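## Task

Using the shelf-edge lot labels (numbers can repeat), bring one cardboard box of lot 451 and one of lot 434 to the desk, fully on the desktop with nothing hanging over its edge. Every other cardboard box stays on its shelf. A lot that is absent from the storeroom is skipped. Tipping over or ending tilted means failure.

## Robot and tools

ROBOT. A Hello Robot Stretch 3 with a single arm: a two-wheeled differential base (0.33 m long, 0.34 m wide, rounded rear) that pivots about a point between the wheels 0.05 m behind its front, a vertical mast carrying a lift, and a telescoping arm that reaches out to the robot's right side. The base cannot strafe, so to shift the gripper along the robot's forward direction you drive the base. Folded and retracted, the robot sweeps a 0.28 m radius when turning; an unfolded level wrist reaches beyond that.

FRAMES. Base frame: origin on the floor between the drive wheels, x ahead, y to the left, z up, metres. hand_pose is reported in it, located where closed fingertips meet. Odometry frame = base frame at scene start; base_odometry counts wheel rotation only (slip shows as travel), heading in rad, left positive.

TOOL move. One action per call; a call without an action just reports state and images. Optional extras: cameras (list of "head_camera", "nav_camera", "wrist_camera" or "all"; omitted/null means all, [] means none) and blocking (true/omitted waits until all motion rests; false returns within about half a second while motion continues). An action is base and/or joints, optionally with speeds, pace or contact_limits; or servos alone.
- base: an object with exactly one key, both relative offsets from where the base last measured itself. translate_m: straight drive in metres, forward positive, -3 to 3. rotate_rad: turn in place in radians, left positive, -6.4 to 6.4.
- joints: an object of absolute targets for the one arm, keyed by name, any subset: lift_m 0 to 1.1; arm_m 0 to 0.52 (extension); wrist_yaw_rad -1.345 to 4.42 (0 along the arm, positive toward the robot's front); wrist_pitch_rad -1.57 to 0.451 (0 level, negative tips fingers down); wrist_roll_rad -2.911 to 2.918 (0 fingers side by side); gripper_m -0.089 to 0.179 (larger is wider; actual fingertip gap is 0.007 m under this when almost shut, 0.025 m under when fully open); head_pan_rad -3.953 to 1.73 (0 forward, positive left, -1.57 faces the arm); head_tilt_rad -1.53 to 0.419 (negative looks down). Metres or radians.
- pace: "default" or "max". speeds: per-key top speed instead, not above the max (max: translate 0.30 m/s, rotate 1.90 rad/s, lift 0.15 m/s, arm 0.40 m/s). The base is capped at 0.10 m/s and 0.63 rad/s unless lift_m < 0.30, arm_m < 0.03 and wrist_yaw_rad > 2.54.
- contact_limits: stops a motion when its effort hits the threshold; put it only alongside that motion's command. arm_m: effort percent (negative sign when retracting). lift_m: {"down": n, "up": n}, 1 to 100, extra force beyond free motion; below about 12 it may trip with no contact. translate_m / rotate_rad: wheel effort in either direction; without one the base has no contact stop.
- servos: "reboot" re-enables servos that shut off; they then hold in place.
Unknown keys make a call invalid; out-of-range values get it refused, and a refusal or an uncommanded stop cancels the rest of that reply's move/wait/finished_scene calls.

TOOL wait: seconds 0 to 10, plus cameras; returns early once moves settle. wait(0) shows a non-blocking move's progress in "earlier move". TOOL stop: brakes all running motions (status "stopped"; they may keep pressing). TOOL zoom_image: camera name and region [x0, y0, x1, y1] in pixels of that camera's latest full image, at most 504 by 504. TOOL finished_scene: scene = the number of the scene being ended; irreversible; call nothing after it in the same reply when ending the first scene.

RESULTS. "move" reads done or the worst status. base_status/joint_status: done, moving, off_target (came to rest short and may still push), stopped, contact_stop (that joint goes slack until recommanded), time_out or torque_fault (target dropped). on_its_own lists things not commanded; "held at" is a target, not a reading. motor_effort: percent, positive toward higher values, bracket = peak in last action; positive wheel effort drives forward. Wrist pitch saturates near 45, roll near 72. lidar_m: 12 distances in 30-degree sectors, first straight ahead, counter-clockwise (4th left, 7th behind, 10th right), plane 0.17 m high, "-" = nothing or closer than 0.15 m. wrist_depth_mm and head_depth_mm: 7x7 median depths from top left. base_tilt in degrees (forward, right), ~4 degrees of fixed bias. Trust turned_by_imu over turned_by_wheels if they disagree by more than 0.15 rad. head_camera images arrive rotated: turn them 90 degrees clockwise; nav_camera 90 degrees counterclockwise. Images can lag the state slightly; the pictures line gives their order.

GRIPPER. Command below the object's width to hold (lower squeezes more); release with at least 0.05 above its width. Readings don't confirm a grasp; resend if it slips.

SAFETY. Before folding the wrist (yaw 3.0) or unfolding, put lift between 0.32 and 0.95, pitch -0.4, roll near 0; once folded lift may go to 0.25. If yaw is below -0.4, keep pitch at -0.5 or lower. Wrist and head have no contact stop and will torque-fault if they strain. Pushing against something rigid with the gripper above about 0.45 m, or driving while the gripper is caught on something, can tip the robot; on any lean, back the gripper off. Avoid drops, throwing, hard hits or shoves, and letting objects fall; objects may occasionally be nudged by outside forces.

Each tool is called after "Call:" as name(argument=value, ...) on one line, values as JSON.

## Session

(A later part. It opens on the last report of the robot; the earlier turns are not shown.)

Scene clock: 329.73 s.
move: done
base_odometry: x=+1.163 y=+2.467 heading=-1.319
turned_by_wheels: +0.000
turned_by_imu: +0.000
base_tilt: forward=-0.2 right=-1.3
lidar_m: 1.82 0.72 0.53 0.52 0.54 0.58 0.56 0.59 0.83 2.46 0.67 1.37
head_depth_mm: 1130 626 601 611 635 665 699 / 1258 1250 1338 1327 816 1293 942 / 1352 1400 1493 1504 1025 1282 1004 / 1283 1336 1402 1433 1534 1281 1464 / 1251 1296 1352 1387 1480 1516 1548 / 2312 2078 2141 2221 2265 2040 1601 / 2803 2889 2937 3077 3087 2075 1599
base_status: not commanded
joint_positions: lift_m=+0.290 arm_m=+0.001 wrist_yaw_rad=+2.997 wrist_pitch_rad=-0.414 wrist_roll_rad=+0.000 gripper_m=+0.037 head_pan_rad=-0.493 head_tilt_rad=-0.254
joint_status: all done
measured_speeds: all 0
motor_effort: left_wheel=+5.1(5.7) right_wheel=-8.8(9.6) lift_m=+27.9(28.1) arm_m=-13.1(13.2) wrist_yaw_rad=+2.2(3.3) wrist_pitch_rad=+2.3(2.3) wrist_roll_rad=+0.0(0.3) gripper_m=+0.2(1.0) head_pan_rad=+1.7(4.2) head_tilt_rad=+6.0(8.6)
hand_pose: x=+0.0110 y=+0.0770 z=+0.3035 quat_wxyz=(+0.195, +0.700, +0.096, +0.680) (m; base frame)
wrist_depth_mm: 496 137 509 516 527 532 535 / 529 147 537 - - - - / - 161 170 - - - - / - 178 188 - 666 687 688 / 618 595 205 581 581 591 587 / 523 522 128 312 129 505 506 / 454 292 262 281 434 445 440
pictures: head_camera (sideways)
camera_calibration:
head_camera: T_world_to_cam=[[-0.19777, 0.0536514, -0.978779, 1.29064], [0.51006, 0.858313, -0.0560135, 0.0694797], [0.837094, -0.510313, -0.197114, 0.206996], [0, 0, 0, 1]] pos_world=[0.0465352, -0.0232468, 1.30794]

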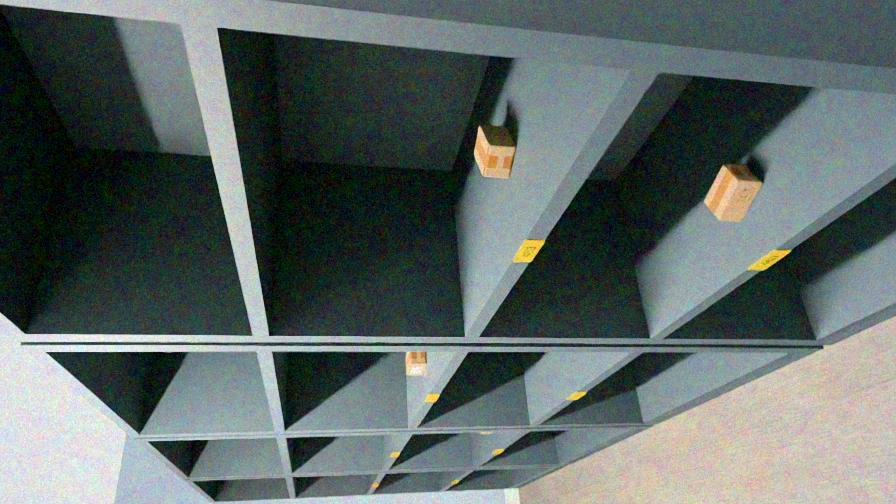

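Call:
move(base={"translate_m": 1.2}, joints={"head_pan_rad": -0.75, "head_tilt_rad": -0.3}, pace="max", cameras=["head_camera", "nav_camera"])

Call:
zoom_image(camera="head_camera", region=[392, 0, 896, 504])

Call:
move(joints={"head_pan_rad": -2.0, "head_tilt_rad": -0.4}, pace="max", cameras=["head_camera"])

Call:
zoom_image(camera="head_camera", region=[392, 0, 896, 504])

Scene clock: 356.93 s.
move: done
base_odometry: x=+1.462 y=+1.305 heading=-1.319
turned_by_wheels: +0.000
turned_by_imu: +0.001
base_tilt: forward=-0.2 right=-1.2
lidar_m: 1.69 0.67 0.50 0.49 0.51 0.71 1.75 0.87 1.00 0.54 0.55 1.19
head_depth_mm: 945 634 996 1020 734 1076 898 / 1026 654 1098 1107 729 1161 926 / 1133 807 1219 1203 774 1199 925 / 1211 1075 1322 1296 884 1196 946 / 1123 1125 1238 1242 1355 1186 1356 / 1040 1066 1132 1144 1244 1262 1362 / 1015 1070 1892 1376 1493 1695 1471
base_status: done
joint_positions: lift_m=+0.290 arm_m=+0.001 wrist_yaw_rad=+2.998 wrist_pitch_rad=-0.414 wrist_roll_rad=+0.000 gripper_m=+0.037 head_pan_rad=-0.750 head_tilt_rad=-0.300
joint_status: all done
measured_speeds: all 0
motor_effort: left_wheel=+4.7(12.1) right_wheel=-1.4(14.4) lift_m=+24.1(31.4) arm_m=-11.3(12.8) wrist_yaw_rad=+1.3(3.0) wrist_pitch_rad=+2.2(2.3) wrist_roll_rad=+0.2(0.4) gripper_m=+0.1(1.1) head_pan_rad=+3.4(4.8) head_tilt_rad=-3.1(4.6)
hand_pose: x=+0.0110 y=+0.0770 z=+0.3035 quat_wxyz=(+0.195, +0.700, +0.096, +0.680) (m; base frame)
wrist_depth_mm: 460 137 473 495 491 506 514 / 501 148 510 526 536 540 543 / 544 160 171 - - - - / - 178 187 - - - 664 / 595 574 205 581 581 597 590 / 530 525 129 312 128 506 509 / 457 291 261 281 432 443 441
pictures: head_camera (sideways), nav_camera (sideways)
camera_calibration:
head_camera: T_world_to_cam=[[-0.21095, 0.133281, -0.968368, 1.27715], [0.709782, 0.70203, -0.0579958, 0.0707723], [0.672094, -0.699564, -0.242694, 0.26738], [0, 0, 0, 1]] pos_world=[0.0394766, -0.0328539, 1.30574]
nav_camera: T_world_to_cam=[[0.209539, -0.171903, 0.962571, -1.21105], [-0.671026, -0.741308, 0.0136854, 0.03649], [0.711209, -0.648777, -0.270685, 0.30118], [0, 0, 0, 1]] pos_world=[0.0640464, 0.0142659, 1.24675]

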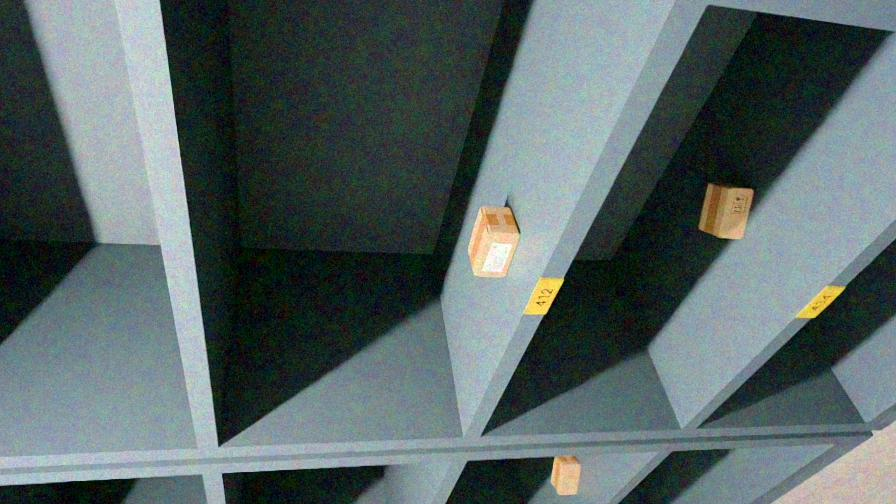

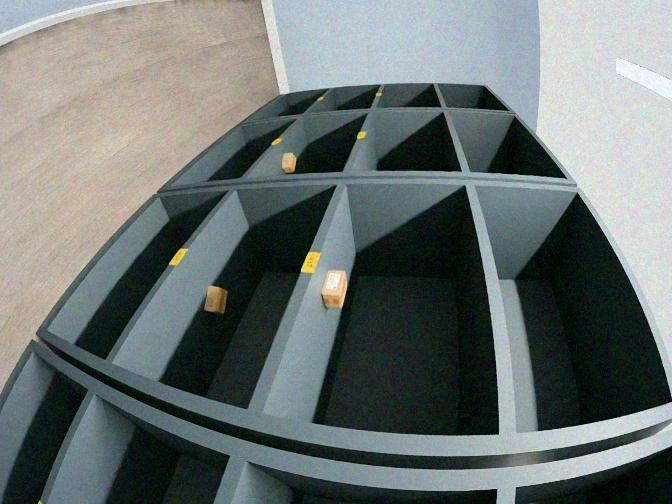

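Scaled by 1.000.

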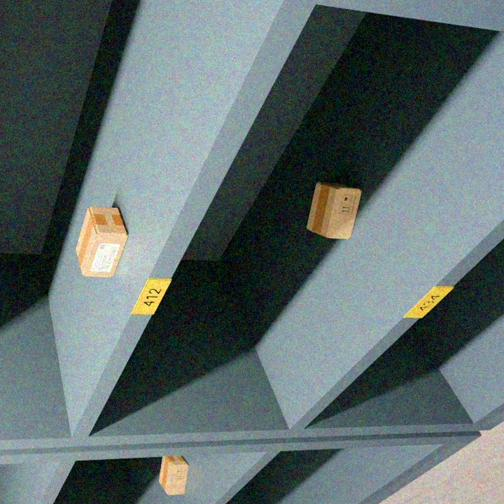

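Scene clock: 357.90 s.
move: done
base_odometry: x=+1.462 y=+1.305 heading=-1.319
turned_by_wheels: +0.000
turned_by_imu: +0.000
base_tilt: forward=-0.3 right=-1.2
lidar_m: 1.70 0.67 0.50 0.49 0.51 0.71 1.75 0.87 1.00 0.54 0.54 1.19
head_depth_mm: 656 879 905 884 950 988 1029 / 577 1004 1056 937 1097 1065 1146 / 519 1007 1082 928 1239 1058 890 / 522 954 1020 910 690 1046 832 / 474 912 970 834 644 1042 829 / 485 864 925 891 606 1040 825 / 495 826 883 877 570 1031 822
base_status: not commanded
joint_positions: lift_m=+0.290 arm_m=+0.001 wrist_yaw_rad=+2.998 wrist_pitch_rad=-0.414 wrist_roll_rad=+0.000 gripper_m=+0.037 head_pan_rad=-2.031 head_tilt_rad=-0.403
joint_status: all done
measured_speeds: all 0
motor_effort: left_wheel=+4.3(4.8) right_wheel=-1.4(2.0) lift_m=+23.8(24.5) arm_m=-11.4(12.2) wrist_yaw_rad=+2.5(2.6) wrist_pitch_rad=+2.2(2.3) wrist_roll_rad=+0.1(0.3) gripper_m=+0.3(0.9) head_pan_rad=+2.1(5.8) head_tilt_rad=-2.6(6.3)
hand_pose: x=+0.0110 y=+0.0770 z=+0.3035 quat_wxyz=(+0.195, +0.700, +0.096, +0.680) (m; base frame)
wrist_depth_mm: 462 137 478 490 493 511 519 / 506 148 510 527 528 532 543 / 536 161 171 - - - - / - 178 187 - - - 659 / 596 573 205 586 573 602 593 / 525 517 129 312 129 506 505 / 458 291 260 281 433 447 437
pictures: head_camera (sideways)
camera_calibration:
head_camera: T_world_to_cam=[[0.11097, 0.32811, -0.938099, 1.23564], [0.878292, -0.474097, -0.0619247, 0.0748386], [-0.465068, -0.817053, -0.340787, 0.401916], [0, 0, 0, 1]] pos_world=[-0.0159311, -0.0415579, 1.30075]

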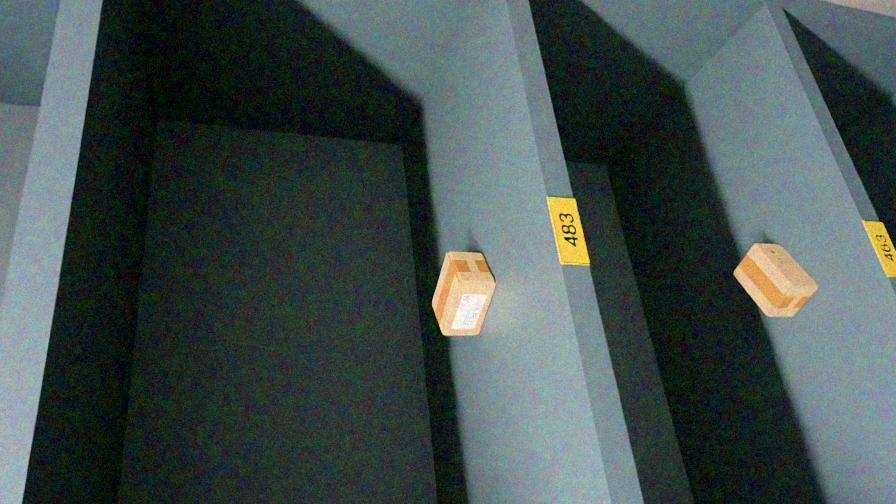

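Scaled by 1.000.

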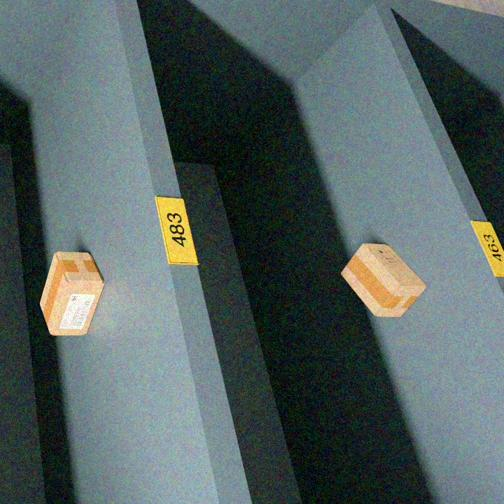

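Call:
zoom_image(camera="head_camera", region=[850, 205, 896, 290])

Call:
move(base={"translate_m": 0.645}, joints={"head_pan_rad": -1.57, "head_tilt_rad": -0.5}, pace="max", cameras=["head_camera"])

Call:
move(joints={"lift_m": 0.55}, pace="max", cameras=[])

Call:
move(joints={"wrist_yaw_rad": 0.0}, pace="max", cameras=[])

Call:
move(joints={"wrist_pitch_rad": -0.2, "gripper_m": 0.179}, cameras=["head_camera", "wrist_camera"])

Scaled by 5.929 from the camera's 896x504 image, which has a finer 1280x720 frame.

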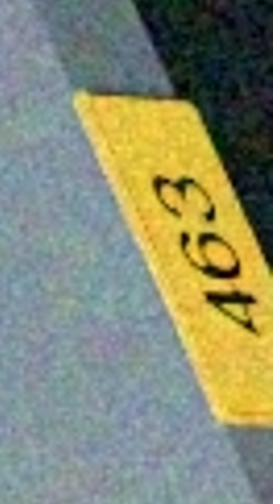

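Scene clock: 379.00 s.
move: done
base_odometry: x=+1.622 y=+0.680 heading=-1.319
turned_by_wheels: +0.000
turned_by_imu: +0.001
base_tilt: forward=-0.2 right=-1.2
lidar_m: 1.63 0.64 0.48 0.47 0.49 0.68 2.07 1.37 0.67 0.99 0.69 1.45
head_depth_mm: 803 872 950 739 1076 970 829 / 808 871 946 731 1139 956 824 / 808 877 954 724 1143 954 842 / 811 881 947 654 1139 947 841 / 816 876 950 665 1127 944 835 / 814 883 954 698 1135 935 832 / 819 881 952 691 1110 936 825
base_status: done
joint_positions: lift_m=+0.290 arm_m=+0.001 wrist_yaw_rad=+2.998 wrist_pitch_rad=-0.414 wrist_roll_rad=+0.000 gripper_m=+0.037 head_pan_rad=-1.570 head_tilt_rad=-0.500
joint_status: all done
measured_speeds: all 0
motor_effort: left_wheel=+6.4(13.7) right_wheel=+1.2(14.8) lift_m=+26.0(26.5) arm_m=-10.5(11.6) wrist_yaw_rad=+2.5(3.1) wrist_pitch_rad=+2.2(2.3) wrist_roll_rad=+0.0(0.3) gripper_m=+0.3(1.0) head_pan_rad=-2.8(6.2) head_tilt_rad=-4.7(8.5)
hand_pose: x=+0.0110 y=+0.0770 z=+0.3035 quat_wxyz=(+0.195, +0.700, +0.096, +0.680) (m; base frame)
wrist_depth_mm: 445 137 456 471 479 492 495 / 486 148 496 514 523 529 532 / 527 162 195 550 - - - / - 179 187 - - - - / 596 570 205 562 579 592 588 / 523 523 129 311 129 511 504 / 460 294 261 280 434 442 439
pictures: head_camera (sideways)
camera_calibration:
head_camera: T_world_to_cam=[[-0.0467895, 0.432307, -0.900512, 1.18756], [0.997518, -0.0272623, -0.0649177, 0.0780394], [-0.0526144, -0.901314, -0.429959, 0.515482], [0, 0, 0, 1]] pos_world=[0.00484152, -0.0466524, 1.29612]

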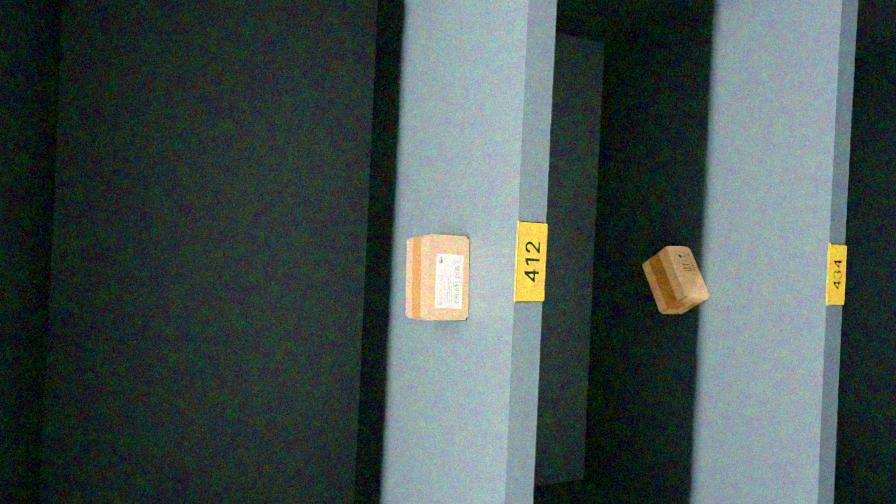

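Scene clock: 381.53 s.
move: done
base_odometry: x=+1.622 y=+0.680 heading=-1.319
turned_by_wheels: +0.000
turned_by_imu: +0.000
base_tilt: forward=-0.3 right=-1.2
lidar_m: 1.63 0.64 0.48 0.47 0.49 0.68 2.07 1.37 0.68 0.99 0.69 1.45
head_depth_mm: 805 869 948 741 1069 968 828 / 807 872 953 731 1143 961 827 / 811 872 954 723 1138 954 843 / 813 877 947 655 1132 950 839 / 814 879 944 666 1127 938 836 / 818 879 946 699 1135 940 832 / 818 883 951 692 1115 931 828
base_status: not commanded
joint_positions: lift_m=+0.550 arm_m=+0.001 wrist_yaw_rad=+2.998 wrist_pitch_rad=-0.415 wrist_roll_rad=+0.000 gripper_m=+0.037 head_pan_rad=-1.570 head_tilt_rad=-0.500
joint_status: all done
measured_speeds: all 0
motor_effort: left_wheel=+6.3(6.9) right_wheel=+1.2(1.9) lift_m=+27.9(34.5) arm_m=-10.0(10.7) wrist_yaw_rad=+2.8(3.1) wrist_pitch_rad=+2.3(2.4) wrist_roll_rad=-0.1(0.4) gripper_m=+0.1(1.0) head_pan_rad=-3.0(3.6) head_tilt_rad=-4.7(5.4)
hand_pose: x=+0.0110 y=+0.0769 z=+0.5634 quat_wxyz=(+0.195, +0.700, +0.096, +0.680) (m; base frame)
wrist_depth_mm: 443 137 462 472 476 488 494 / 485 147 496 510 526 529 529 / 530 162 195 543 - - - / - 178 187 - - - - / - - 202 150 152 - - / - - 129 - 126 798 798 / 726 737 263 713 706 710 705
pictures: none
No camera images: "cameras" was empty.

Scene clock: 383.37 s.
move: done
base_odometry: x=+1.622 y=+0.680 heading=-1.319
turned_by_wheels: +0.000
turned_by_imu: +0.000
base_tilt: forward=-0.3 right=-1.2
lidar_m: 1.63 0.64 0.48 0.47 0.49 0.68 2.07 1.37 0.68 0.99 0.69 1.45
head_depth_mm: 810 869 947 742 1078 962 830 / 807 873 948 730 1135 963 825 / 808 876 952 724 1137 954 845 / 812 878 947 653 1134 944 841 / 815 879 946 665 1122 936 834 / 815 884 947 698 1136 938 829 / 820 886 952 692 1109 933 826
base_status: not commanded
joint_positions: lift_m=+0.550 arm_m=+0.001 wrist_yaw_rad=+0.003 wrist_pitch_rad=-0.415 wrist_roll_rad=+0.000 gripper_m=+0.037 head_pan_rad=-1.570 head_tilt_rad=-0.500
joint_status: all done
measured_speeds: all 0
motor_effort: left_wheel=+6.4(6.9) right_wheel=+1.1(1.8) lift_m=+22.9(28.2) arm_m=-9.1(10.3) wrist_yaw_rad=-2.8(8.1) wrist_pitch_rad=+2.2(2.3) wrist_roll_rad=+0.2(0.4) gripper_m=+0.2(0.8) head_pan_rad=-3.1(3.7) head_tilt_rad=-3.8(5.0)
hand_pose: x=-0.0208 y=-0.3703 z=+0.5634 quat_wxyz=(+0.692, +0.147, -0.691, -0.145) (m; base frame)
wrist_depth_mm: 489 - - 474 - - - / 468 464 456 455 447 438 437 / 356 349 340 331 328 325 325 / 497 - - - - 329 319 / 499 - - 149 152 - - / 502 - 126 - 126 - - / 600 - 108 - - - -
pictures: none
No camera images: "cameras" was empty.

Scene clock: 385.33 s.
move: done
base_odometry: x=+1.622 y=+0.680 heading=-1.319
turned_by_wheels: +0.000
turned_by_imu: +0.000
base_tilt: forward=-0.4 right=-1.4
lidar_m: 1.63 0.64 0.48 0.47 0.49 0.68 2.07 1.37 0.67 0.99 0.69 1.45
head_depth_mm: 805 873 950 738 1075 967 831 / 808 875 950 729 1144 961 824 / 810 877 951 723 1144 955 840 / 814 877 951 653 1137 946 838 / 812 881 945 665 1129 938 836 / 816 880 945 700 1130 938 833 / 820 885 948 691 1112 935 826
base_status: not commanded
joint_positions: lift_m=+0.550 arm_m=+0.001 wrist_yaw_rad=+0.003 wrist_pitch_rad=-0.222 wrist_roll_rad=+0.000 gripper_m=+0.179 head_pan_rad=-1.570 head_tilt_rad=-0.500
joint_status: all done
measured_speeds: all 0
motor_effort: left_wheel=+6.5(7.1) right_wheel=+0.8(1.9) lift_m=+24.6(25.1) arm_m=-9.4(10.0) wrist_yaw_rad=-3.0(4.4) wrist_pitch_rad=+3.6(4.9) wrist_roll_rad=+0.2(0.3) gripper_m=+0.9(84.2) head_pan_rad=-2.8(3.8) head_tilt_rad=-4.1(5.0)
hand_pose: x=-0.0207 y=-0.3902 z=+0.6087 quat_wxyz=(+0.703, +0.080, -0.702, -0.078) (m; base frame)
wrist_depth_mm: 484 - - - - - - / 488 - - - - - - / 490 - - 506 - 520 516 / 424 423 419 421 415 415 409 / 360 351 350 343 336 329 325 / 119 140 - - - - - / - - - - - - 105
pictures: head_camera (sideways), wrist_camera
camera_calibration:
head_camera: T_world_to_cam=[[-0.0466171, 0.432321, -0.900514, 1.18756], [0.997505, -0.0276992, -0.064936, 0.0780435], [-0.0530167, -0.901294, -0.429951, 0.515475], [0, 0, 0, 1]] pos_world=[0.0048409, -0.0466526, 1.29612]
wrist_camera: T_world_to_cam=[[-0.998855, -0.0443829, -0.0178509, -0.0204319], [-0.00201001, 0.41176, -0.91129, 0.747805], [0.047796, -0.910211, -0.411378, 0.0624426], [0, 0, 0, 1]] pos_world=[-0.02189, -0.251987, 0.70679]

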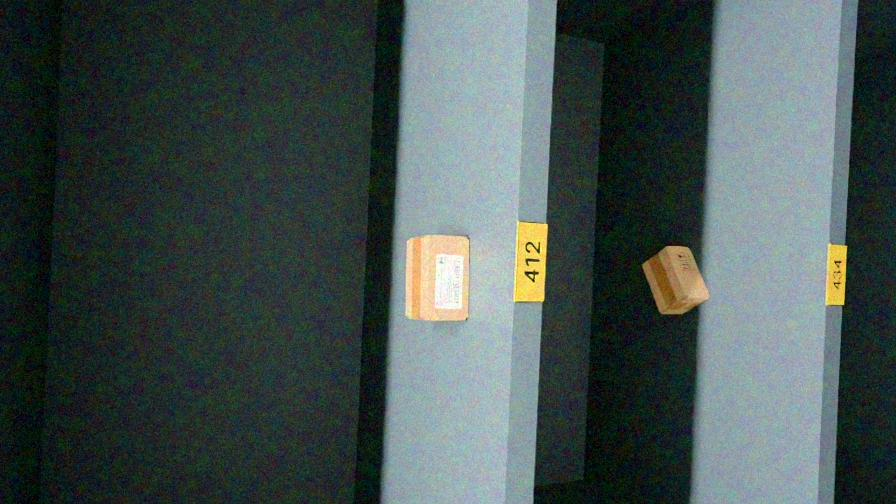

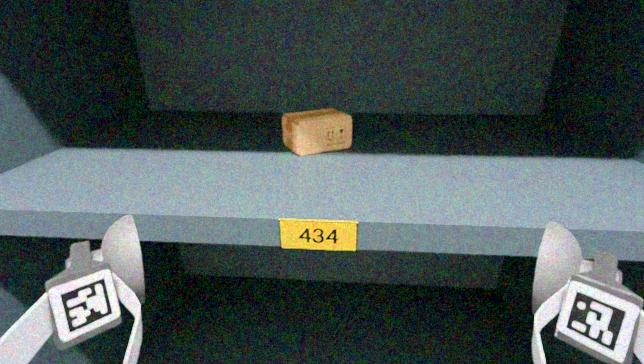

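Call:
move(base={"translate_m": -0.047}, joints={"lift_m": 0.51, "wrist_yaw_rad": 0.35, "wrist_pitch_rad": -0.22}, cameras=[])

Call:
move(joints={"arm_m": 0.27}, cameras=["wrist_camera"])

Scene clock: 402.77 s.
move: done
base_odometry: x=+1.611 y=+0.726 heading=-1.319
turned_by_wheels: +0.000
turned_by_imu: +0.000
base_tilt: forward=-0.4 right=-1.3
lidar_m: 1.63 0.65 0.48 0.47 0.49 0.68 2.08 1.36 0.65 0.99 0.72 0.79
head_depth_mm: 805 872 944 737 954 934 828 / 806 872 946 731 1140 961 824 / 808 873 950 724 1141 952 841 / 812 874 943 687 1129 949 839 / 812 879 942 652 1124 933 835 / 813 878 948 699 1126 939 829 / 819 884 949 693 1135 933 823
base_status: done
joint_positions: lift_m=+0.510 arm_m=+0.001 wrist_yaw_rad=+0.347 wrist_pitch_rad=-0.235 wrist_roll_rad=+0.000 gripper_m=+0.179 head_pan_rad=-1.570 head_tilt_rad=-0.500
joint_status: all done
measured_speeds: all 0
motor_effort: left_wheel=-4.6(7.9) right_wheel=-7.2(13.3) lift_m=+26.2(26.3) arm_m=-9.0(9.4) wrist_yaw_rad=+2.0(5.2) wrist_pitch_rad=+2.2(4.4) wrist_roll_rad=+0.1(0.3) gripper_m=+0.7(1.1) head_pan_rad=-3.0(3.7) head_tilt_rad=-3.7(4.8)
hand_pose: x=+0.0614 y=-0.3747 z=+0.5657 quat_wxyz=(+0.706, +0.203, -0.677, +0.039) (m; base frame)
wrist_depth_mm: 440 468 - - - - - / 464 482 - - 460 - - / - 463 454 450 449 447 442 / - 509 397 354 328 306 304 / - 142 - - - 289 266 / - 126 841 - - - - / 744 698 - - - - 105
pictures: none
No camera images: "cameras" was empty.

Scene clock: 405.97 s.
move: done
base_odometry: x=+1.611 y=+0.726 heading=-1.319
turned_by_wheels: +0.000
turned_by_imu: +0.000
base_tilt: forward=-0.1 right=-1.2
lidar_m: 1.63 0.64 0.48 0.47 0.49 0.68 2.08 1.37 0.65 0.99 0.72 0.79
head_depth_mm: 805 869 943 739 951 933 829 / 806 872 947 731 1137 958 824 / 807 873 950 721 1136 954 584 / 811 877 943 689 1131 947 627 / 810 877 942 652 1121 930 809 / 816 880 948 697 1128 935 809 / 815 881 950 691 1135 929 827
base_status: not commanded
joint_positions: lift_m=+0.510 arm_m=+0.270 wrist_yaw_rad=+0.347 wrist_pitch_rad=-0.235 wrist_roll_rad=+0.000 gripper_m=+0.179 head_pan_rad=-1.570 head_tilt_rad=-0.500
joint_status: all done
measured_speeds: all 0
motor_effort: left_wheel=-4.8(5.4) right_wheel=-7.2(8.0) lift_m=+29.6(31.1) arm_m=+13.0(15.0) wrist_yaw_rad=+1.4(3.3) wrist_pitch_rad=+2.3(2.4) wrist_roll_rad=-0.1(0.3) gripper_m=+1.0(1.0) head_pan_rad=-2.8(3.7) head_tilt_rad=-4.3(4.8)
hand_pose: x=+0.0614 y=-0.6441 z=+0.5657 quat_wxyz=(+0.706, +0.203, -0.677, +0.039) (m; base frame)
wrist_depth_mm: 388 467 - - - - - / 394 476 - - - - - / 397 455 448 407 251 402 370 / 310 307 306 279 244 302 300 / 236 223 232 232 230 229 240 / 123 173 187 186 186 185 185 / 148 152 157 156 156 155 105
pictures: wrist_camera
camera_calibration:
wrist_camera: T_world_to_cam=[[-0.925508, -0.378286, -0.0182912, -0.169877], [-0.144583, 0.397548, -0.906119, 0.81004], [0.350044, -0.835975, -0.422628, -0.154704], [0, 0, 0, 1]] pos_world=[0.0140493, -0.515621, 0.665503]

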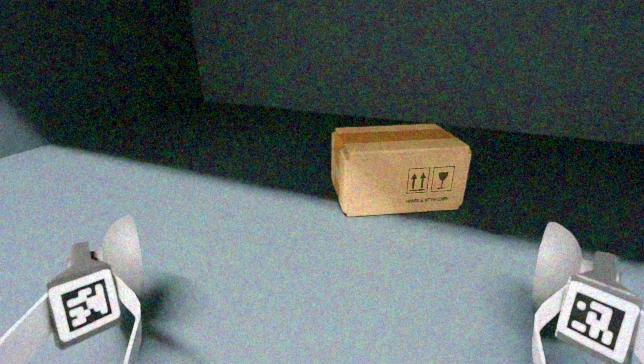

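Call:
move(joints={"arm_m": 0.4}, contact_limits={"arm_m": 35}, cameras=[])

Call:
move(joints={"gripper_m": 0.03}, cameras=["wrist_camera"])

Call:
move(joints={"lift_m": 0.6}, cameras=["wrist_camera"])

Call:
move(joints={"arm_m": 0.0}, cameras=["wrist_camera"])

Scene clock: 418.87 s.
move: done
base_odometry: x=+1.611 y=+0.726 heading=-1.319
turned_by_wheels: +0.000
turned_by_imu: +0.000
base_tilt: forward=-0.4 right=-1.3
lidar_m: 1.64 0.64 0.48 0.47 0.49 0.68 2.07 1.37 0.65 0.99 0.72 0.79
head_depth_mm: 802 872 946 738 955 937 830 / 804 872 948 731 1130 958 824 / 810 873 950 720 1144 925 606 / 809 879 944 687 1133 780 794 / 809 882 942 651 1131 912 836 / 813 877 943 697 1132 937 830 / 814 882 945 691 1133 930 827
base_status: not commanded
joint_positions: lift_m=+0.510 arm_m=+0.400 wrist_yaw_rad=+0.347 wrist_pitch_rad=-0.235 wrist_roll_rad=+0.000 gripper_m=+0.179 head_pan_rad=-1.570 head_tilt_rad=-0.500
joint_status: all done
measured_speeds: all 0
motor_effort: left_wheel=-4.8(5.4) right_wheel=-7.6(8.1) lift_m=+23.5(26.5) arm_m=+13.6(16.0) wrist_yaw_rad=+1.3(3.1) wrist_pitch_rad=+2.2(2.4) wrist_roll_rad=-0.1(0.4) gripper_m=+0.9(1.4) head_pan_rad=-2.6(3.6) head_tilt_rad=-3.2(4.4)
contact_limits: arm_m 35 (drawing in: default 31, maximum 55; extending or still: default 40, maximum 69)
hand_pose: x=+0.0614 y=-0.7741 z=+0.5657 quat_wxyz=(+0.706, +0.203, -0.677, +0.039) (m; base frame)
wrist_depth_mm: 389 442 - - - - - / 396 456 - - - - - / 392 449 409 376 - - - / 309 306 307 304 301 301 282 / 233 221 158 142 148 229 227 / 123 173 127 130 133 185 184 / 147 151 146 139 145 154 105
pictures: none
No camera images: "cameras" was empty.

Scene clock: 420.90 s.
move: done
base_odometry: x=+1.611 y=+0.726 heading=-1.319
turned_by_wheels: +0.000
turned_by_imu: +0.000
base_tilt: forward=-0.2 right=-1.2
lidar_m: 1.63 0.64 0.48 0.47 0.49 0.68 2.07 1.36 0.65 0.99 0.72 0.79
head_depth_mm: 802 868 949 739 954 935 829 / 807 874 950 728 1140 958 826 / 807 875 952 721 1136 925 607 / 809 873 947 686 1130 777 793 / 813 879 942 652 1129 916 834 / 811 878 949 698 1136 938 830 / 815 877 949 690 1138 931 828
base_status: not commanded
joint_positions: lift_m=+0.510 arm_m=+0.400 wrist_yaw_rad=+0.349 wrist_pitch_rad=-0.235 wrist_roll_rad=+0.000 gripper_m=+0.031 head_pan_rad=-1.570 head_tilt_rad=-0.500
joint_status: all done
measured_speeds: all 0
motor_effort: left_wheel=-4.7(5.4) right_wheel=-7.4(8.3) lift_m=+23.0(24.7) arm_m=+8.8(12.6) wrist_yaw_rad=+0.6(2.8) wrist_pitch_rad=+2.2(2.4) wrist_roll_rad=-0.1(0.3) gripper_m=-25.5(97.9) head_pan_rad=-2.7(3.4) head_tilt_rad=-3.8(4.6)
contact_limits: arm_m 35 (drawing in: default 31, maximum 55; extending or still: default 40, maximum 69)
hand_pose: x=+0.0618 y=-0.7739 z=+0.5657 quat_wxyz=(+0.706, +0.204, -0.677, +0.040) (m; base frame)
wrist_depth_mm: 384 441 - - - - - / 398 453 - - - - - / 395 448 411 374 - - - / 310 308 306 304 304 301 282 / 233 234 149 142 148 229 228 / 188 187 127 131 135 177 184 / 162 147 136 140 146 146 160
pictures: wrist_camera
camera_calibration:
wrist_camera: T_world_to_cam=[[-0.924882, -0.37981, -0.0183493, -0.219787], [-0.145191, 0.397334, -0.906116, 0.861578], [0.351443, -0.835386, -0.422632, -0.263004], [0, 0, 0, 1]] pos_world=[0.0142474, -0.645521, 0.665503]

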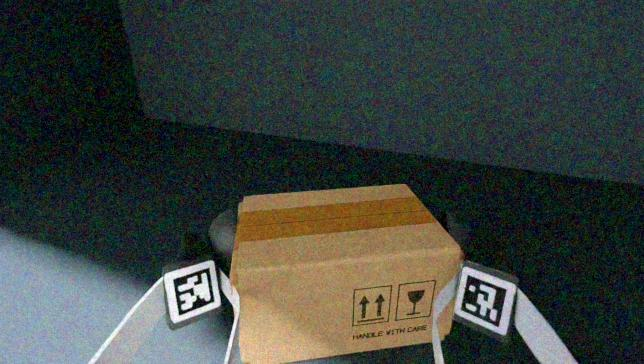

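Scene clock: 422.57 s.
move: done
base_odometry: x=+1.611 y=+0.726 heading=-1.319
turned_by_wheels: +0.000
turned_by_imu: +0.000
base_tilt: forward=-0.3 right=-1.1
lidar_m: 1.64 0.64 0.48 0.47 0.49 0.68 2.07 1.36 0.65 0.99 0.72 0.79
head_depth_mm: 805 869 945 739 956 937 829 / 808 872 947 729 1140 960 784 / 806 871 956 720 1142 650 795 / 812 876 947 686 1133 675 836 / 810 880 942 650 928 910 832 / 813 878 946 698 1132 935 833 / 816 881 950 689 1131 930 823
base_status: not commanded
joint_positions: lift_m=+0.600 arm_m=+0.400 wrist_yaw_rad=+0.349 wrist_pitch_rad=-0.244 wrist_roll_rad=+0.000 gripper_m=+0.034 head_pan_rad=-1.570 head_tilt_rad=-0.500
joint_status: all done
measured_speeds: all 0
motor_effort: left_wheel=-4.7(5.2) right_wheel=-6.8(8.1) lift_m=+31.3(34.8) arm_m=+5.4(8.7) wrist_yaw_rad=+0.6(1.7) wrist_pitch_rad=+3.9(4.0) wrist_roll_rad=-0.2(0.3) gripper_m=-10.7(25.8) head_pan_rad=-2.9(3.4) head_tilt_rad=-3.6(4.4)
contact_limits: arm_m 35 (drawing in: default 31, maximum 55; extending or still: default 40, maximum 69)
hand_pose: x=+0.0615 y=-0.7733 z=+0.6535 quat_wxyz=(+0.706, +0.207, -0.676, +0.037) (m; base frame)
wrist_depth_mm: 386 439 - - - - - / 394 456 - - - - - / 401 479 - - - - - / 413 477 475 - - - - / 388 386 149 144 146 149 - / 313 299 127 131 135 296 305 / 271 246 133 139 148 243 257
pictures: wrist_camera
camera_calibration:
wrist_camera: T_world_to_cam=[[-0.924957, -0.379613, -0.0186697, -0.217819], [-0.147891, 0.404729, -0.902398, 0.944373], [0.350118, -0.831919, -0.430498, -0.217242], [0, 0, 0, 1]] pos_world=[0.0142508, -0.64563, 0.754611]

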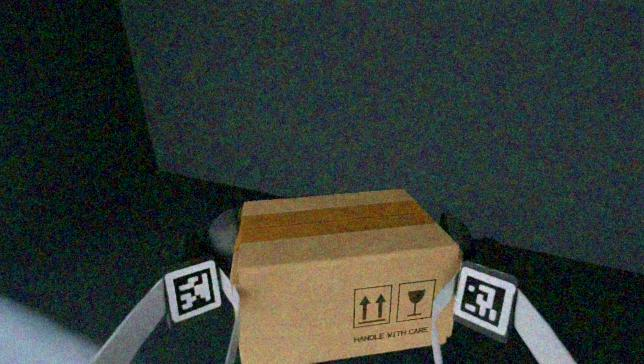

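Scene clock: 426.70 s.
move: done
base_odometry: x=+1.611 y=+0.726 heading=-1.319
turned_by_wheels: +0.000
turned_by_imu: +0.000
base_tilt: forward=-0.3 right=-1.2
lidar_m: 1.64 0.64 0.48 0.47 0.49 0.68 2.07 1.36 0.65 0.99 0.72 0.79
head_depth_mm: 807 868 945 737 956 935 827 / 804 872 948 731 1133 958 825 / 809 871 950 723 1136 957 840 / 812 876 949 688 1131 948 839 / 812 877 947 654 1122 943 813 / 813 882 944 699 1131 936 831 / 814 884 946 692 1140 931 825
base_status: not commanded
joint_positions: lift_m=+0.600 arm_m=+0.001 wrist_yaw_rad=+0.349 wrist_pitch_rad=-0.244 wrist_roll_rad=+0.000 gripper_m=+0.034 head_pan_rad=-1.570 head_tilt_rad=-0.500
joint_status: all done
measured_speeds: all 0
motor_effort: left_wheel=-4.7(5.5) right_wheel=-7.6(7.9) lift_m=+25.7(32.1) arm_m=-12.5(14.7) wrist_yaw_rad=+1.0(2.1) wrist_pitch_rad=+3.9(4.0) wrist_roll_rad=-0.2(0.3) gripper_m=-11.0(11.4) head_pan_rad=-2.7(3.7) head_tilt_rad=-2.4(4.1)
hand_pose: x=+0.0615 y=-0.3738 z=+0.6535 quat_wxyz=(+0.706, +0.207, -0.676, +0.037) (m; base frame)
wrist_depth_mm: 440 475 - - - - - / 803 479 - - - - - / - 487 - - - - - / - 508 507 507 502 502 501 / - 576 149 144 151 387 380 / - 123 127 131 135 310 310 / 910 123 132 138 145 120 294
pictures: wrist_camera
camera_calibration:
wrist_camera: T_world_to_cam=[[-0.924963, -0.379597, -0.0187054, -0.0661732], [-0.147855, 0.404744, -0.902397, 0.782636], [0.350118, -0.831918, -0.430498, 0.114983], [0, 0, 0, 1]] pos_world=[0.0142508, -0.24623, 0.754511]

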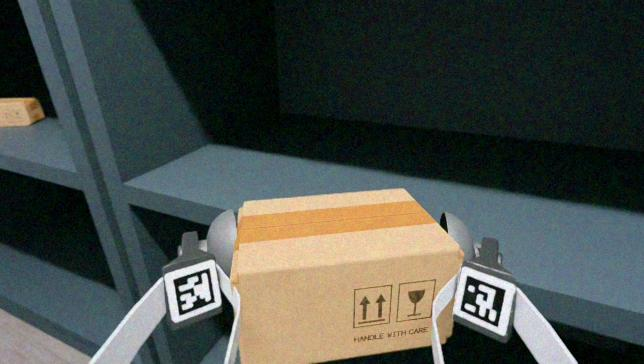

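Call:
move(base={"translate_m": -1.82}, joints={"lift_m": 0.85}, cameras=[])

Call:
move(base={"translate_m": -0.05}, joints={"head_pan_rad": 0.3}, cameras=["nav_camera","wrist_camera"])

Call:
move(base={"rotate_rad": -1.615}, cameras=["nav_camera"])

Scene clock: 465.43 s.
move: time_out
base_odometry: x=+1.263 y=+2.075 heading=-1.319
turned_by_wheels: +0.000
turned_by_imu: +0.000
base_tilt: forward=-0.4 right=-1.2
lidar_m: 1.77 0.70 0.52 0.51 0.53 0.74 0.97 1.01 1.41 0.50 0.99 1.05
head_depth_mm: 2658 2813 2825 2701 2118 1645 1322 / 2677 2929 3191 3030 2102 1621 1308 / 2679 2965 3161 2943 2075 1610 1310 / 2682 2909 3096 2803 2097 1607 286 / 394 427 464 512 569 469 305 / 778 842 920 701 1078 934 434 / 781 846 909 691 1074 932 783
base_status: translate_m time_out (by the wheels' count: -1.3933 of -1.8200)
joint_positions: lift_m=+0.850 arm_m=+0.001 wrist_yaw_rad=+0.349 wrist_pitch_rad=-0.244 wrist_roll_rad=+0.000 gripper_m=+0.034 head_pan_rad=-1.570 head_tilt_rad=-0.500
joint_status: all done
measured_speeds: all 0
motor_effort: left_wheel=-0.8(11.6) right_wheel=-1.3(14.1) lift_m=+24.9(34.6) arm_m=-3.4(11.4) wrist_yaw_rad=+1.5(2.7) wrist_pitch_rad=+4.1(4.1) wrist_roll_rad=-0.1(0.4) gripper_m=-11.3(11.5) head_pan_rad=-2.9(3.4) head_tilt_rad=-2.4(4.1)
hand_pose: x=+0.0615 y=-0.3738 z=+0.9034 quat_wxyz=(+0.706, +0.207, -0.676, +0.037) (m; base frame)
wrist_depth_mm: - 506 291 260 231 - - / - - 298 267 247 - - / - - - - 260 - - / - - - - 276 - - / - - 148 143 146 - - / - - 127 131 135 - - / - 123 132 138 146 - -
pictures: none
No camera images: "cameras" was empty.

not run: a stop that you did not command came earlier in this reply.

not run: a stop that you did not command came earlier in this reply.

Call:
move(base={"translate_m": -0.47}, joints={"head_pan_rad": -1.0}, cameras=["nav_camera"])

Call:
move(base={"rotate_rad": -1.615}, cameras=[])

Call:
move(base={"translate_m": 1.3}, cameras=["nav_camera"])

Scene clock: 477.23 s.
move: done
base_odometry: x=+1.146 y=+2.530 heading=-1.319
turned_by_wheels: +0.000
turned_by_imu: -0.001
base_tilt: forward=-0.3 right=-1.3
lidar_m: 1.83 0.72 0.54 0.52 0.55 0.51 0.50 0.52 0.73 2.20 0.71 0.71
head_depth_mm: 2725 2839 3071 3047 2124 1625 417 / 2872 3054 3147 2932 2109 1621 421 / 877 3143 3301 2822 2097 1617 1285 / 745 811 899 999 1124 1293 1299 / 648 700 761 832 925 1027 1170 / 575 618 672 739 826 943 1173 / 855 1269 1182 1443 1183 1388 1241
base_status: done
joint_positions: lift_m=+0.850 arm_m=+0.001 wrist_yaw_rad=+0.349 wrist_pitch_rad=-0.244 wrist_roll_rad=+0.000 gripper_m=+0.034 head_pan_rad=-1.000 head_tilt_rad=-0.500
joint_status: all done
measured_speeds: all 0
motor_effort: left_wheel=-1.6(10.4) right_wheel=-10.5(14.2) lift_m=+25.3(26.0) arm_m=+1.5(2.6) wrist_yaw_rad=+0.0(2.6) wrist_pitch_rad=+4.1(4.2) wrist_roll_rad=-0.2(0.3) gripper_m=-10.9(11.5) head_pan_rad=-3.0(5.4) head_tilt_rad=-2.4(3.3)
hand_pose: x=+0.0615 y=-0.3738 z=+0.9034 quat_wxyz=(+0.706, +0.207, -0.676, +0.037) (m; base frame)
wrist_depth_mm: - - - - - - - / - - - - - - - / - - - - - - - / - - - - - - - / 819 - 148 143 150 - - / - 123 127 131 136 - - / - 105 132 139 147 - -
pictures: nav_camera (sideways)
camera_calibration:
nav_camera: T_world_to_cam=[[0.260734, -0.374612, 0.889766, -1.1164], [-0.832262, -0.554283, 0.0105177, 0.0415881], [0.489242, -0.743261, -0.456295, 0.544071], [0, 0, 0, 1]] pos_world=[0.0595137, 0.00922149, 1.24116]

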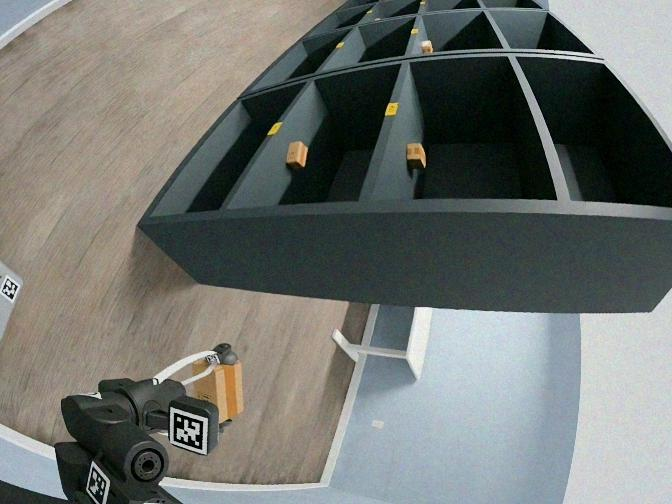

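Scene clock: 480.90 s.
move: done
base_odometry: x=+1.146 y=+2.530 heading=-2.933
turned_by_wheels: -1.615
turned_by_imu: -1.589
base_tilt: forward=-0.2 right=-1.1
lidar_m: 1.94 0.74 0.71 2.05 0.75 0.55 0.53 0.54 0.52 0.50 0.52 0.71
head_depth_mm: 395 421 449 482 521 553 417 / 416 445 477 517 560 595 421 / 441 474 510 553 606 663 741 / 469 506 549 599 659 733 824 / 501 543 591 648 722 813 925 / 537 583 641 711 797 911 1052 / 578 631 701 786 890 1037 1195
base_status: done
joint_positions: lift_m=+0.850 arm_m=+0.001 wrist_yaw_rad=+0.349 wrist_pitch_rad=-0.244 wrist_roll_rad=+0.000 gripper_m=+0.034 head_pan_rad=-1.000 head_tilt_rad=-0.500
joint_status: not commanded
measured_speeds: all 0
motor_effort: left_wheel=+7.8(11.7) right_wheel=-10.5(14.2) lift_m=+26.2(26.4) arm_m=-4.4(4.4) wrist_yaw_rad=+1.0(1.9) wrist_pitch_rad=+4.0(4.1) wrist_roll_rad=+0.1(0.3) gripper_m=-11.1(11.3) head_pan_rad=-3.1(3.8) head_tilt_rad=-1.9(3.0)
hand_pose: x=+0.0615 y=-0.3738 z=+0.9034 quat_wxyz=(+0.706, +0.207, -0.676, +0.037) (m; base frame)
wrist_depth_mm: 357 317 282 253 232 210 194 / 389 343 301 271 242 221 203 / 430 372 324 287 259 234 213 / 474 410 351 300 269 248 225 / 540 450 149 143 151 258 238 / 599 493 127 131 135 263 251 / - 520 133 138 147 277 265
pictures: none
No camera images: "cameras" was empty.

Scene clock: 495.03 s.
move: done
base_odometry: x=-0.126 y=+2.261 heading=-2.933
turned_by_wheels: +0.000
turned_by_imu: +0.000
base_tilt: forward=-0.3 right=-1.3
lidar_m: 1.93 1.74 2.13 1.37 0.65 0.73 1.81 0.71 0.52 0.50 0.52 0.71
head_depth_mm: 396 421 450 484 522 554 417 / 418 446 479 516 561 595 421 / 443 473 510 555 607 666 745 / 470 506 547 598 659 732 824 / 502 543 591 649 723 811 925 / 536 584 643 714 798 908 1053 / 577 633 700 787 895 1035 1193
base_status: done
joint_positions: lift_m=+0.850 arm_m=+0.001 wrist_yaw_rad=+0.349 wrist_pitch_rad=-0.244 wrist_roll_rad=+0.000 gripper_m=+0.034 head_pan_rad=-1.000 head_tilt_rad=-0.500
joint_status: not commanded
measured_speeds: all 0
motor_effort: left_wheel=+5.8(12.0) right_wheel=+4.0(10.5) lift_m=+27.3(27.8) arm_m=-7.8(13.8) wrist_yaw_rad=+0.4(2.2) wrist_pitch_rad=+4.0(4.1) wrist_roll_rad=-0.1(0.4) gripper_m=-10.6(11.6) head_pan_rad=-2.0(3.3) head_tilt_rad=-1.0(3.0)
hand_pose: x=+0.0615 y=-0.3738 z=+0.9034 quat_wxyz=(+0.706, +0.207, -0.676, +0.037) (m; base frame)
wrist_depth_mm: 358 319 283 253 232 211 195 / 390 344 302 269 243 221 204 / 432 370 324 287 257 234 214 / 473 407 350 302 269 247 226 / 546 453 149 144 151 256 238 / 600 493 127 131 136 265 252 / - 521 133 139 147 277 266
pictures: nav_camera (sideways)
camera_calibration:
nav_camera: T_world_to_cam=[[0.260715, -0.374651, 0.889755, -1.11639], [-0.832313, -0.554207, 0.0105225, 0.041584], [0.489166, -0.743298, -0.456317, 0.544103], [0, 0, 0, 1]] pos_world=[0.0595131, 0.00922147, 1.24116]

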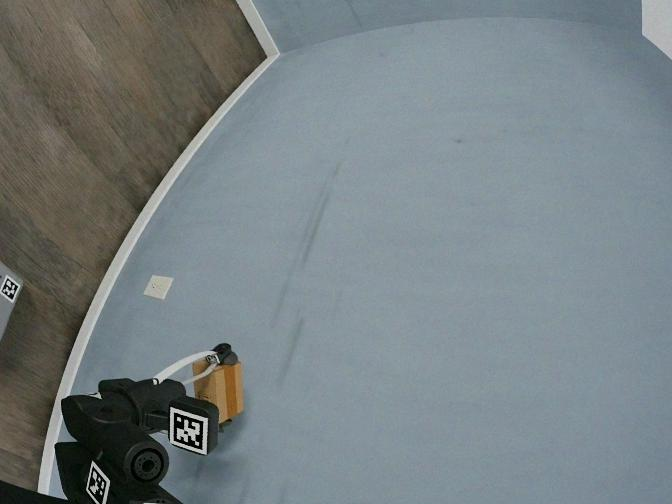

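Call:
move(base={"translate_m": 0.65}, cameras=[])

Call:
move(base={"rotate_rad": 1.597}, joints={"head_pan_rad": -1.57}, cameras=[])

Call:
move(base={"translate_m": 1.15}, cameras=["head_camera","nav_camera"])

Scene clock: 515.47 s.
move: done
base_odometry: x=-0.762 y=+2.126 heading=-2.933
turned_by_wheels: +0.000
turned_by_imu: +0.000
base_tilt: forward=-0.4 right=-1.2
lidar_m: 1.29 1.28 1.23 3.75 1.41 1.13 1.96 0.71 0.52 0.50 0.52 0.71
head_depth_mm: 396 421 451 483 523 555 416 / 418 446 479 517 561 596 421 / 444 474 512 556 608 665 746 / 471 507 550 600 660 734 827 / 501 543 592 652 724 813 928 / 537 585 642 710 799 909 1058 / 579 634 701 786 893 1035 1198
base_status: done
joint_positions: lift_m=+0.850 arm_m=+0.001 wrist_yaw_rad=+0.349 wrist_pitch_rad=-0.244 wrist_roll_rad=+0.000 gripper_m=+0.034 head_pan_rad=-1.000 head_tilt_rad=-0.500
joint_status: not commanded
measured_speeds: all 0
motor_effort: left_wheel=+4.0(11.7) right_wheel=+5.5(11.7) lift_m=+28.3(28.9) arm_m=-3.4(7.4) wrist_yaw_rad=+0.6(2.4) wrist_pitch_rad=+4.0(4.1) wrist_roll_rad=-0.1(0.3) gripper_m=-11.1(11.7) head_pan_rad=-1.2(2.2) head_tilt_rad=-0.7(2.1)
hand_pose: x=+0.0615 y=-0.3738 z=+0.9034 quat_wxyz=(+0.706, +0.207, -0.676, +0.037) (m; base frame)
wrist_depth_mm: 361 319 282 253 233 211 196 / 391 345 304 269 243 222 205 / 432 371 327 288 260 234 215 / 483 408 351 303 268 247 226 / 538 459 150 143 146 257 239 / 602 500 127 131 136 264 252 / - 537 133 139 147 278 266
pictures: none
No camera images: "cameras" was empty.

Scene clock: 519.10 s.
move: done
base_odometry: x=-0.762 y=+2.126 heading=-1.337
turned_by_wheels: +1.597
turned_by_imu: +1.571
base_tilt: forward=-0.3 right=-1.3
lidar_m: 3.67 1.39 1.12 1.87 0.70 0.52 0.50 0.52 0.72 1.29 1.27 1.24
head_depth_mm: 1064 1148 1256 1331 1367 1331 1262 / 1065 1149 1256 1376 1524 1613 1331 / 1063 1152 1251 1383 1527 1605 1309 / 1063 1152 1256 1380 1525 1597 286 / 1065 1154 1254 1368 1532 468 305 / 1063 1151 1261 1377 1526 1578 435 / 1068 1147 1256 1375 1524 1571 1284
base_status: done
joint_positions: lift_m=+0.850 arm_m=+0.001 wrist_yaw_rad=+0.349 wrist_pitch_rad=-0.244 wrist_roll_rad=+0.000 gripper_m=+0.034 head_pan_rad=-1.570 head_tilt_rad=-0.500
joint_status: all done
measured_speeds: all 0
motor_effort: left_wheel=-8.6(12.3) right_wheel=+9.5(13.0) lift_m=+28.5(29.3) arm_m=-10.7(10.7) wrist_yaw_rad=+1.9(2.2) wrist_pitch_rad=+3.9(4.1) wrist_roll_rad=-0.1(0.3) gripper_m=-10.7(11.4) head_pan_rad=+3.9(6.1) head_tilt_rad=-0.2(2.0)
hand_pose: x=+0.0615 y=-0.3738 z=+0.9034 quat_wxyz=(+0.706, +0.207, -0.676, +0.037) (m; base frame)
wrist_depth_mm: - - - - - - - / - - - - - - - / - - - - - - - / - - - - - - - / - - 149 144 150 - - / - 124 127 131 136 - - / - - 133 139 147 - -
pictures: none
No camera images: "cameras" was empty.

Scene clock: 531.73 s.
move: done
base_odometry: x=-0.495 y=+1.008 heading=-1.337
turned_by_wheels: +0.000
turned_by_imu: +0.000
base_tilt: forward=-0.4 right=-1.1
lidar_m: 2.63 1.37 1.01 0.98 1.02 1.70 1.64 1.71 0.88 0.87 0.83 1.32
head_depth_mm: 1075 1162 1264 1396 1096 734 1321 / 1082 1163 1262 1338 947 729 1325 / 1078 1159 1264 1340 942 722 1258 / 1078 1164 1268 1331 934 721 286 / 1077 1162 1271 1314 924 469 305 / 1076 1172 1271 1305 915 707 434 / 1073 1170 1270 1289 909 729 1258
base_status: done
joint_positions: lift_m=+0.850 arm_m=+0.001 wrist_yaw_rad=+0.349 wrist_pitch_rad=-0.244 wrist_roll_rad=+0.000 gripper_m=+0.034 head_pan_rad=-1.570 head_tilt_rad=-0.500
joint_status: not commanded
measured_speeds: all 0
motor_effort: left_wheel=+3.9(8.8) right_wheel=+5.5(16.1) lift_m=+30.1(30.4) arm_m=-4.8(13.2) wrist_yaw_rad=+0.5(2.5) wrist_pitch_rad=+4.0(4.2) wrist_roll_rad=+0.0(0.3) gripper_m=-10.9(11.5) head_pan_rad=+3.4(4.3) head_tilt_rad=+0.0(1.5)
hand_pose: x=+0.0615 y=-0.3738 z=+0.9034 quat_wxyz=(+0.706, +0.207, -0.676, +0.037) (m; base frame)
wrist_depth_mm: - - - - - - - / - - - - - - - / - - - - - - - / - - - - - - - / - - 148 143 146 - - / - 124 127 131 136 - - / - - 132 139 147 117 -
pictures: head_camera (sideways), nav_camera (sideways)
camera_calibration:
head_camera: T_world_to_cam=[[-0.0466171, 0.432321, -0.900514, 1.18756], [0.997505, -0.0276992, -0.064936, 0.0780435], [-0.0530167, -0.901294, -0.429951, 0.515475], [0, 0, 0, 1]] pos_world=[0.0048409, -0.0466526, 1.29612]
nav_camera: T_world_to_cam=[[0.0173525, -0.456101, 0.889759, -1.11487], [-0.999791, -0.0175236, 0.0105156, 0.0426278], [0.0107956, -0.889756, -0.45631, 0.54707], [0, 0, 0, 1]] pos_world=[0.0560588, -0.0209895, 1.24116]

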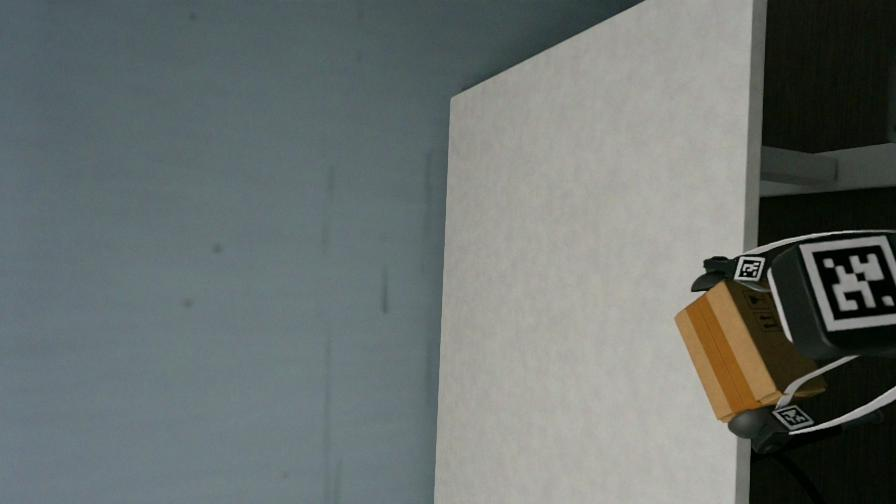

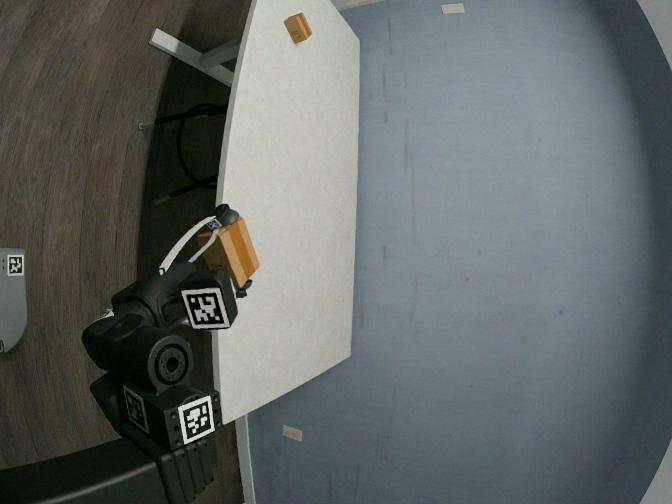

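Call:
move(joints={"arm_m": 0.34}, cameras=[])

Call:
move(joints={"lift_m": 0.725}, cameras=[])

Call:
move(joints={"lift_m": 0.694}, speeds={"lift_m": 0.03}, contact_limits={"lift_m": {"down": 13}}, cameras=["wrist_camera","head_camera"])

Scene clock: 546.03 s.
move: done
base_odometry: x=-0.495 y=+1.008 heading=-1.337
turned_by_wheels: +0.000
turned_by_imu: +0.000
base_tilt: forward=-0.3 right=-1.3
lidar_m: 2.63 1.37 1.01 0.98 1.02 1.69 1.64 1.71 0.88 0.87 0.83 1.32
head_depth_mm: 1073 1166 1265 1401 1095 302 - / 1078 1164 1268 1335 400 334 1316 / 1080 1161 1261 1332 501 721 1256 / 1078 1166 1263 1335 532 742 1302 / 1073 1167 1270 1316 855 741 1310 / 1078 1161 1263 1302 916 736 1289 / 1075 1164 1266 1292 912 729 1257
base_status: not commanded
joint_positions: lift_m=+0.850 arm_m=+0.340 wrist_yaw_rad=+0.349 wrist_pitch_rad=-0.244 wrist_roll_rad=+0.000 gripper_m=+0.034 head_pan_rad=-1.570 head_tilt_rad=-0.500
joint_status: all done
measured_speeds: all 0
motor_effort: left_wheel=+3.5(4.4) right_wheel=+6.0(6.8) lift_m=+30.4(31.0) arm_m=+12.5(15.5) wrist_yaw_rad=+0.8(2.1) wrist_pitch_rad=+4.1(4.1) wrist_roll_rad=+0.0(0.3) gripper_m=-11.0(11.6) head_pan_rad=+3.5(4.2) head_tilt_rad=+0.2(1.1)
hand_pose: x=+0.0615 y=-0.7132 z=+0.9034 quat_wxyz=(+0.706, +0.207, -0.676, +0.037) (m; base frame)
wrist_depth_mm: - - - - - - - / - - - - - - - / - - - - - - - / - - - - - - - / - - 147 144 146 - - / - - 127 131 136 - - / - - 132 138 145 117 -
pictures: none
No camera images: "cameras" was empty.

Scene clock: 548.00 s.
move: done
base_odometry: x=-0.495 y=+1.008 heading=-1.337
turned_by_wheels: +0.000
turned_by_imu: +0.000
base_tilt: forward=-0.3 right=-1.2
lidar_m: 2.63 1.37 1.02 0.98 1.02 1.70 1.64 1.70 0.88 0.87 0.83 1.32
head_depth_mm: 1078 1156 1267 1380 1098 732 1295 / 1073 1162 1265 1335 947 472 373 / 1075 1159 1266 1332 941 556 1249 / 1079 1164 1274 1331 931 625 1304 / 1077 1165 1270 1320 810 737 1295 / 1074 1166 1260 1296 918 734 1292 / 1081 1162 1272 1293 913 731 1254
base_status: not commanded
joint_positions: lift_m=+0.725 arm_m=+0.340 wrist_yaw_rad=+0.349 wrist_pitch_rad=-0.244 wrist_roll_rad=+0.000 gripper_m=+0.034 head_pan_rad=-1.570 head_tilt_rad=-0.500
joint_status: all done
measured_speeds: all 0
motor_effort: left_wheel=+3.7(4.2) right_wheel=+5.4(6.7) lift_m=+24.5(28.5) arm_m=+9.3(12.7) wrist_yaw_rad=+0.6(1.5) wrist_pitch_rad=+4.1(4.2) wrist_roll_rad=+0.1(0.3) gripper_m=-10.6(11.5) head_pan_rad=+3.0(4.0) head_tilt_rad=-0.1(0.8)
hand_pose: x=+0.0615 y=-0.7132 z=+0.7783 quat_wxyz=(+0.706, +0.207, -0.676, +0.037) (m; base frame)
wrist_depth_mm: - - - - - - - / - - - - - - - / - - - - - - - / - - - - - - - / - - 147 143 146 - - / - - 127 131 135 - - / - - 132 138 145 117 -
pictures: none
No camera images: "cameras" was empty.

Scene clock: 549.47 s.
move: done
base_odometry: x=-0.495 y=+1.008 heading=-1.337
turned_by_wheels: +0.000
turned_by_imu: +0.000
base_tilt: forward=-0.4 right=-1.2
lidar_m: 2.63 1.37 1.01 0.98 1.02 1.69 1.64 1.70 0.88 0.87 0.83 1.32
head_depth_mm: 1079 1160 1267 1392 1093 734 1320 / 1074 1167 1262 1330 946 683 390 / 1073 1158 1267 1333 939 558 1245 / 1079 1157 1267 1332 929 583 1303 / 1076 1158 1267 1318 919 713 1297 / 1076 1163 1266 1302 920 735 1298 / 1074 1172 1271 1288 907 730 1259
base_status: not commanded
joint_positions: lift_m=+0.694 arm_m=+0.340 wrist_yaw_rad=+0.349 wrist_pitch_rad=-0.226 wrist_roll_rad=+0.000 gripper_m=+0.034 head_pan_rad=-1.570 head_tilt_rad=-0.500
joint_status: all done
measured_speeds: all 0
motor_effort: left_wheel=+3.8(4.3) right_wheel=+6.6(6.6) lift_m=+22.0(26.6) arm_m=+7.5(10.1) wrist_yaw_rad=+1.3(1.9) wrist_pitch_rad=+0.6(4.1) wrist_roll_rad=+0.0(0.3) gripper_m=-10.9(11.8) head_pan_rad=+3.5(3.7) head_tilt_rad=+0.9(1.0)
contact_limits: lift_m down 13 (down: maximum 72; up: maximum 65)
hand_pose: x=+0.0620 y=-0.7146 z=+0.7518 quat_wxyz=(+0.706, +0.201, -0.678, +0.043) (m; base frame)
wrist_depth_mm: - - - - - - - / - - - - - - - / - - - - - - - / - - - 176 - - - / - - 147 142 146 - - / - - 127 131 136 - - / - - 134 139 145 117 -
pictures: head_camera (sideways), wrist_camera
camera_calibration:
head_camera: T_world_to_cam=[[-0.0466171, 0.432321, -0.900514, 1.18756], [0.997505, -0.0276992, -0.064936, 0.0780435], [-0.0530167, -0.901294, -0.429951, 0.515475], [0, 0, 0, 1]] pos_world=[0.0048409, -0.0466526, 1.29612]
wrist_camera: T_world_to_cam=[[-0.924837, -0.379941, -0.017954, -0.194073], [-0.142487, 0.389829, -0.909797, 1.00391], [0.352668, -0.838855, -0.414665, -0.143435], [0, 0, 0, 1]] pos_world=[0.0141442, -0.585412, 0.850394]

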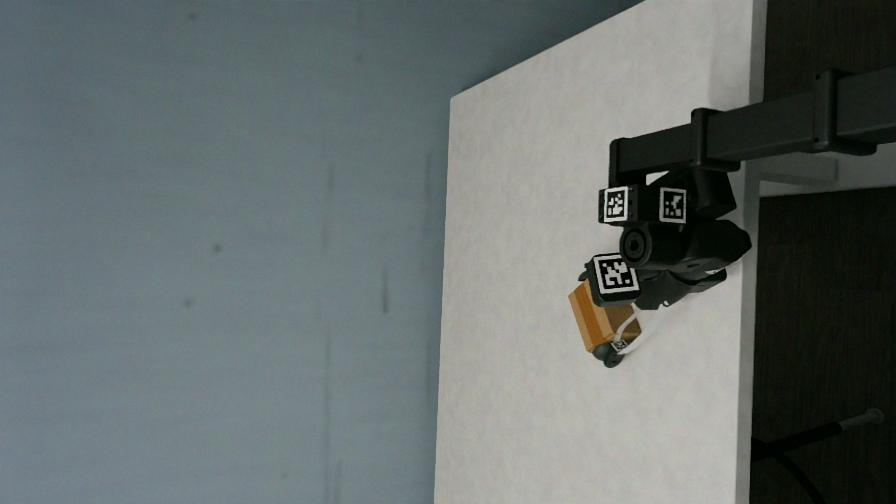

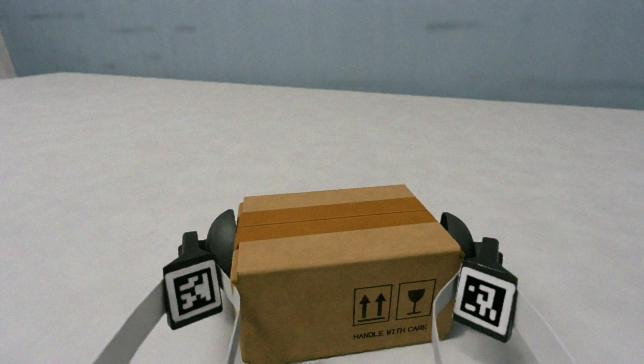

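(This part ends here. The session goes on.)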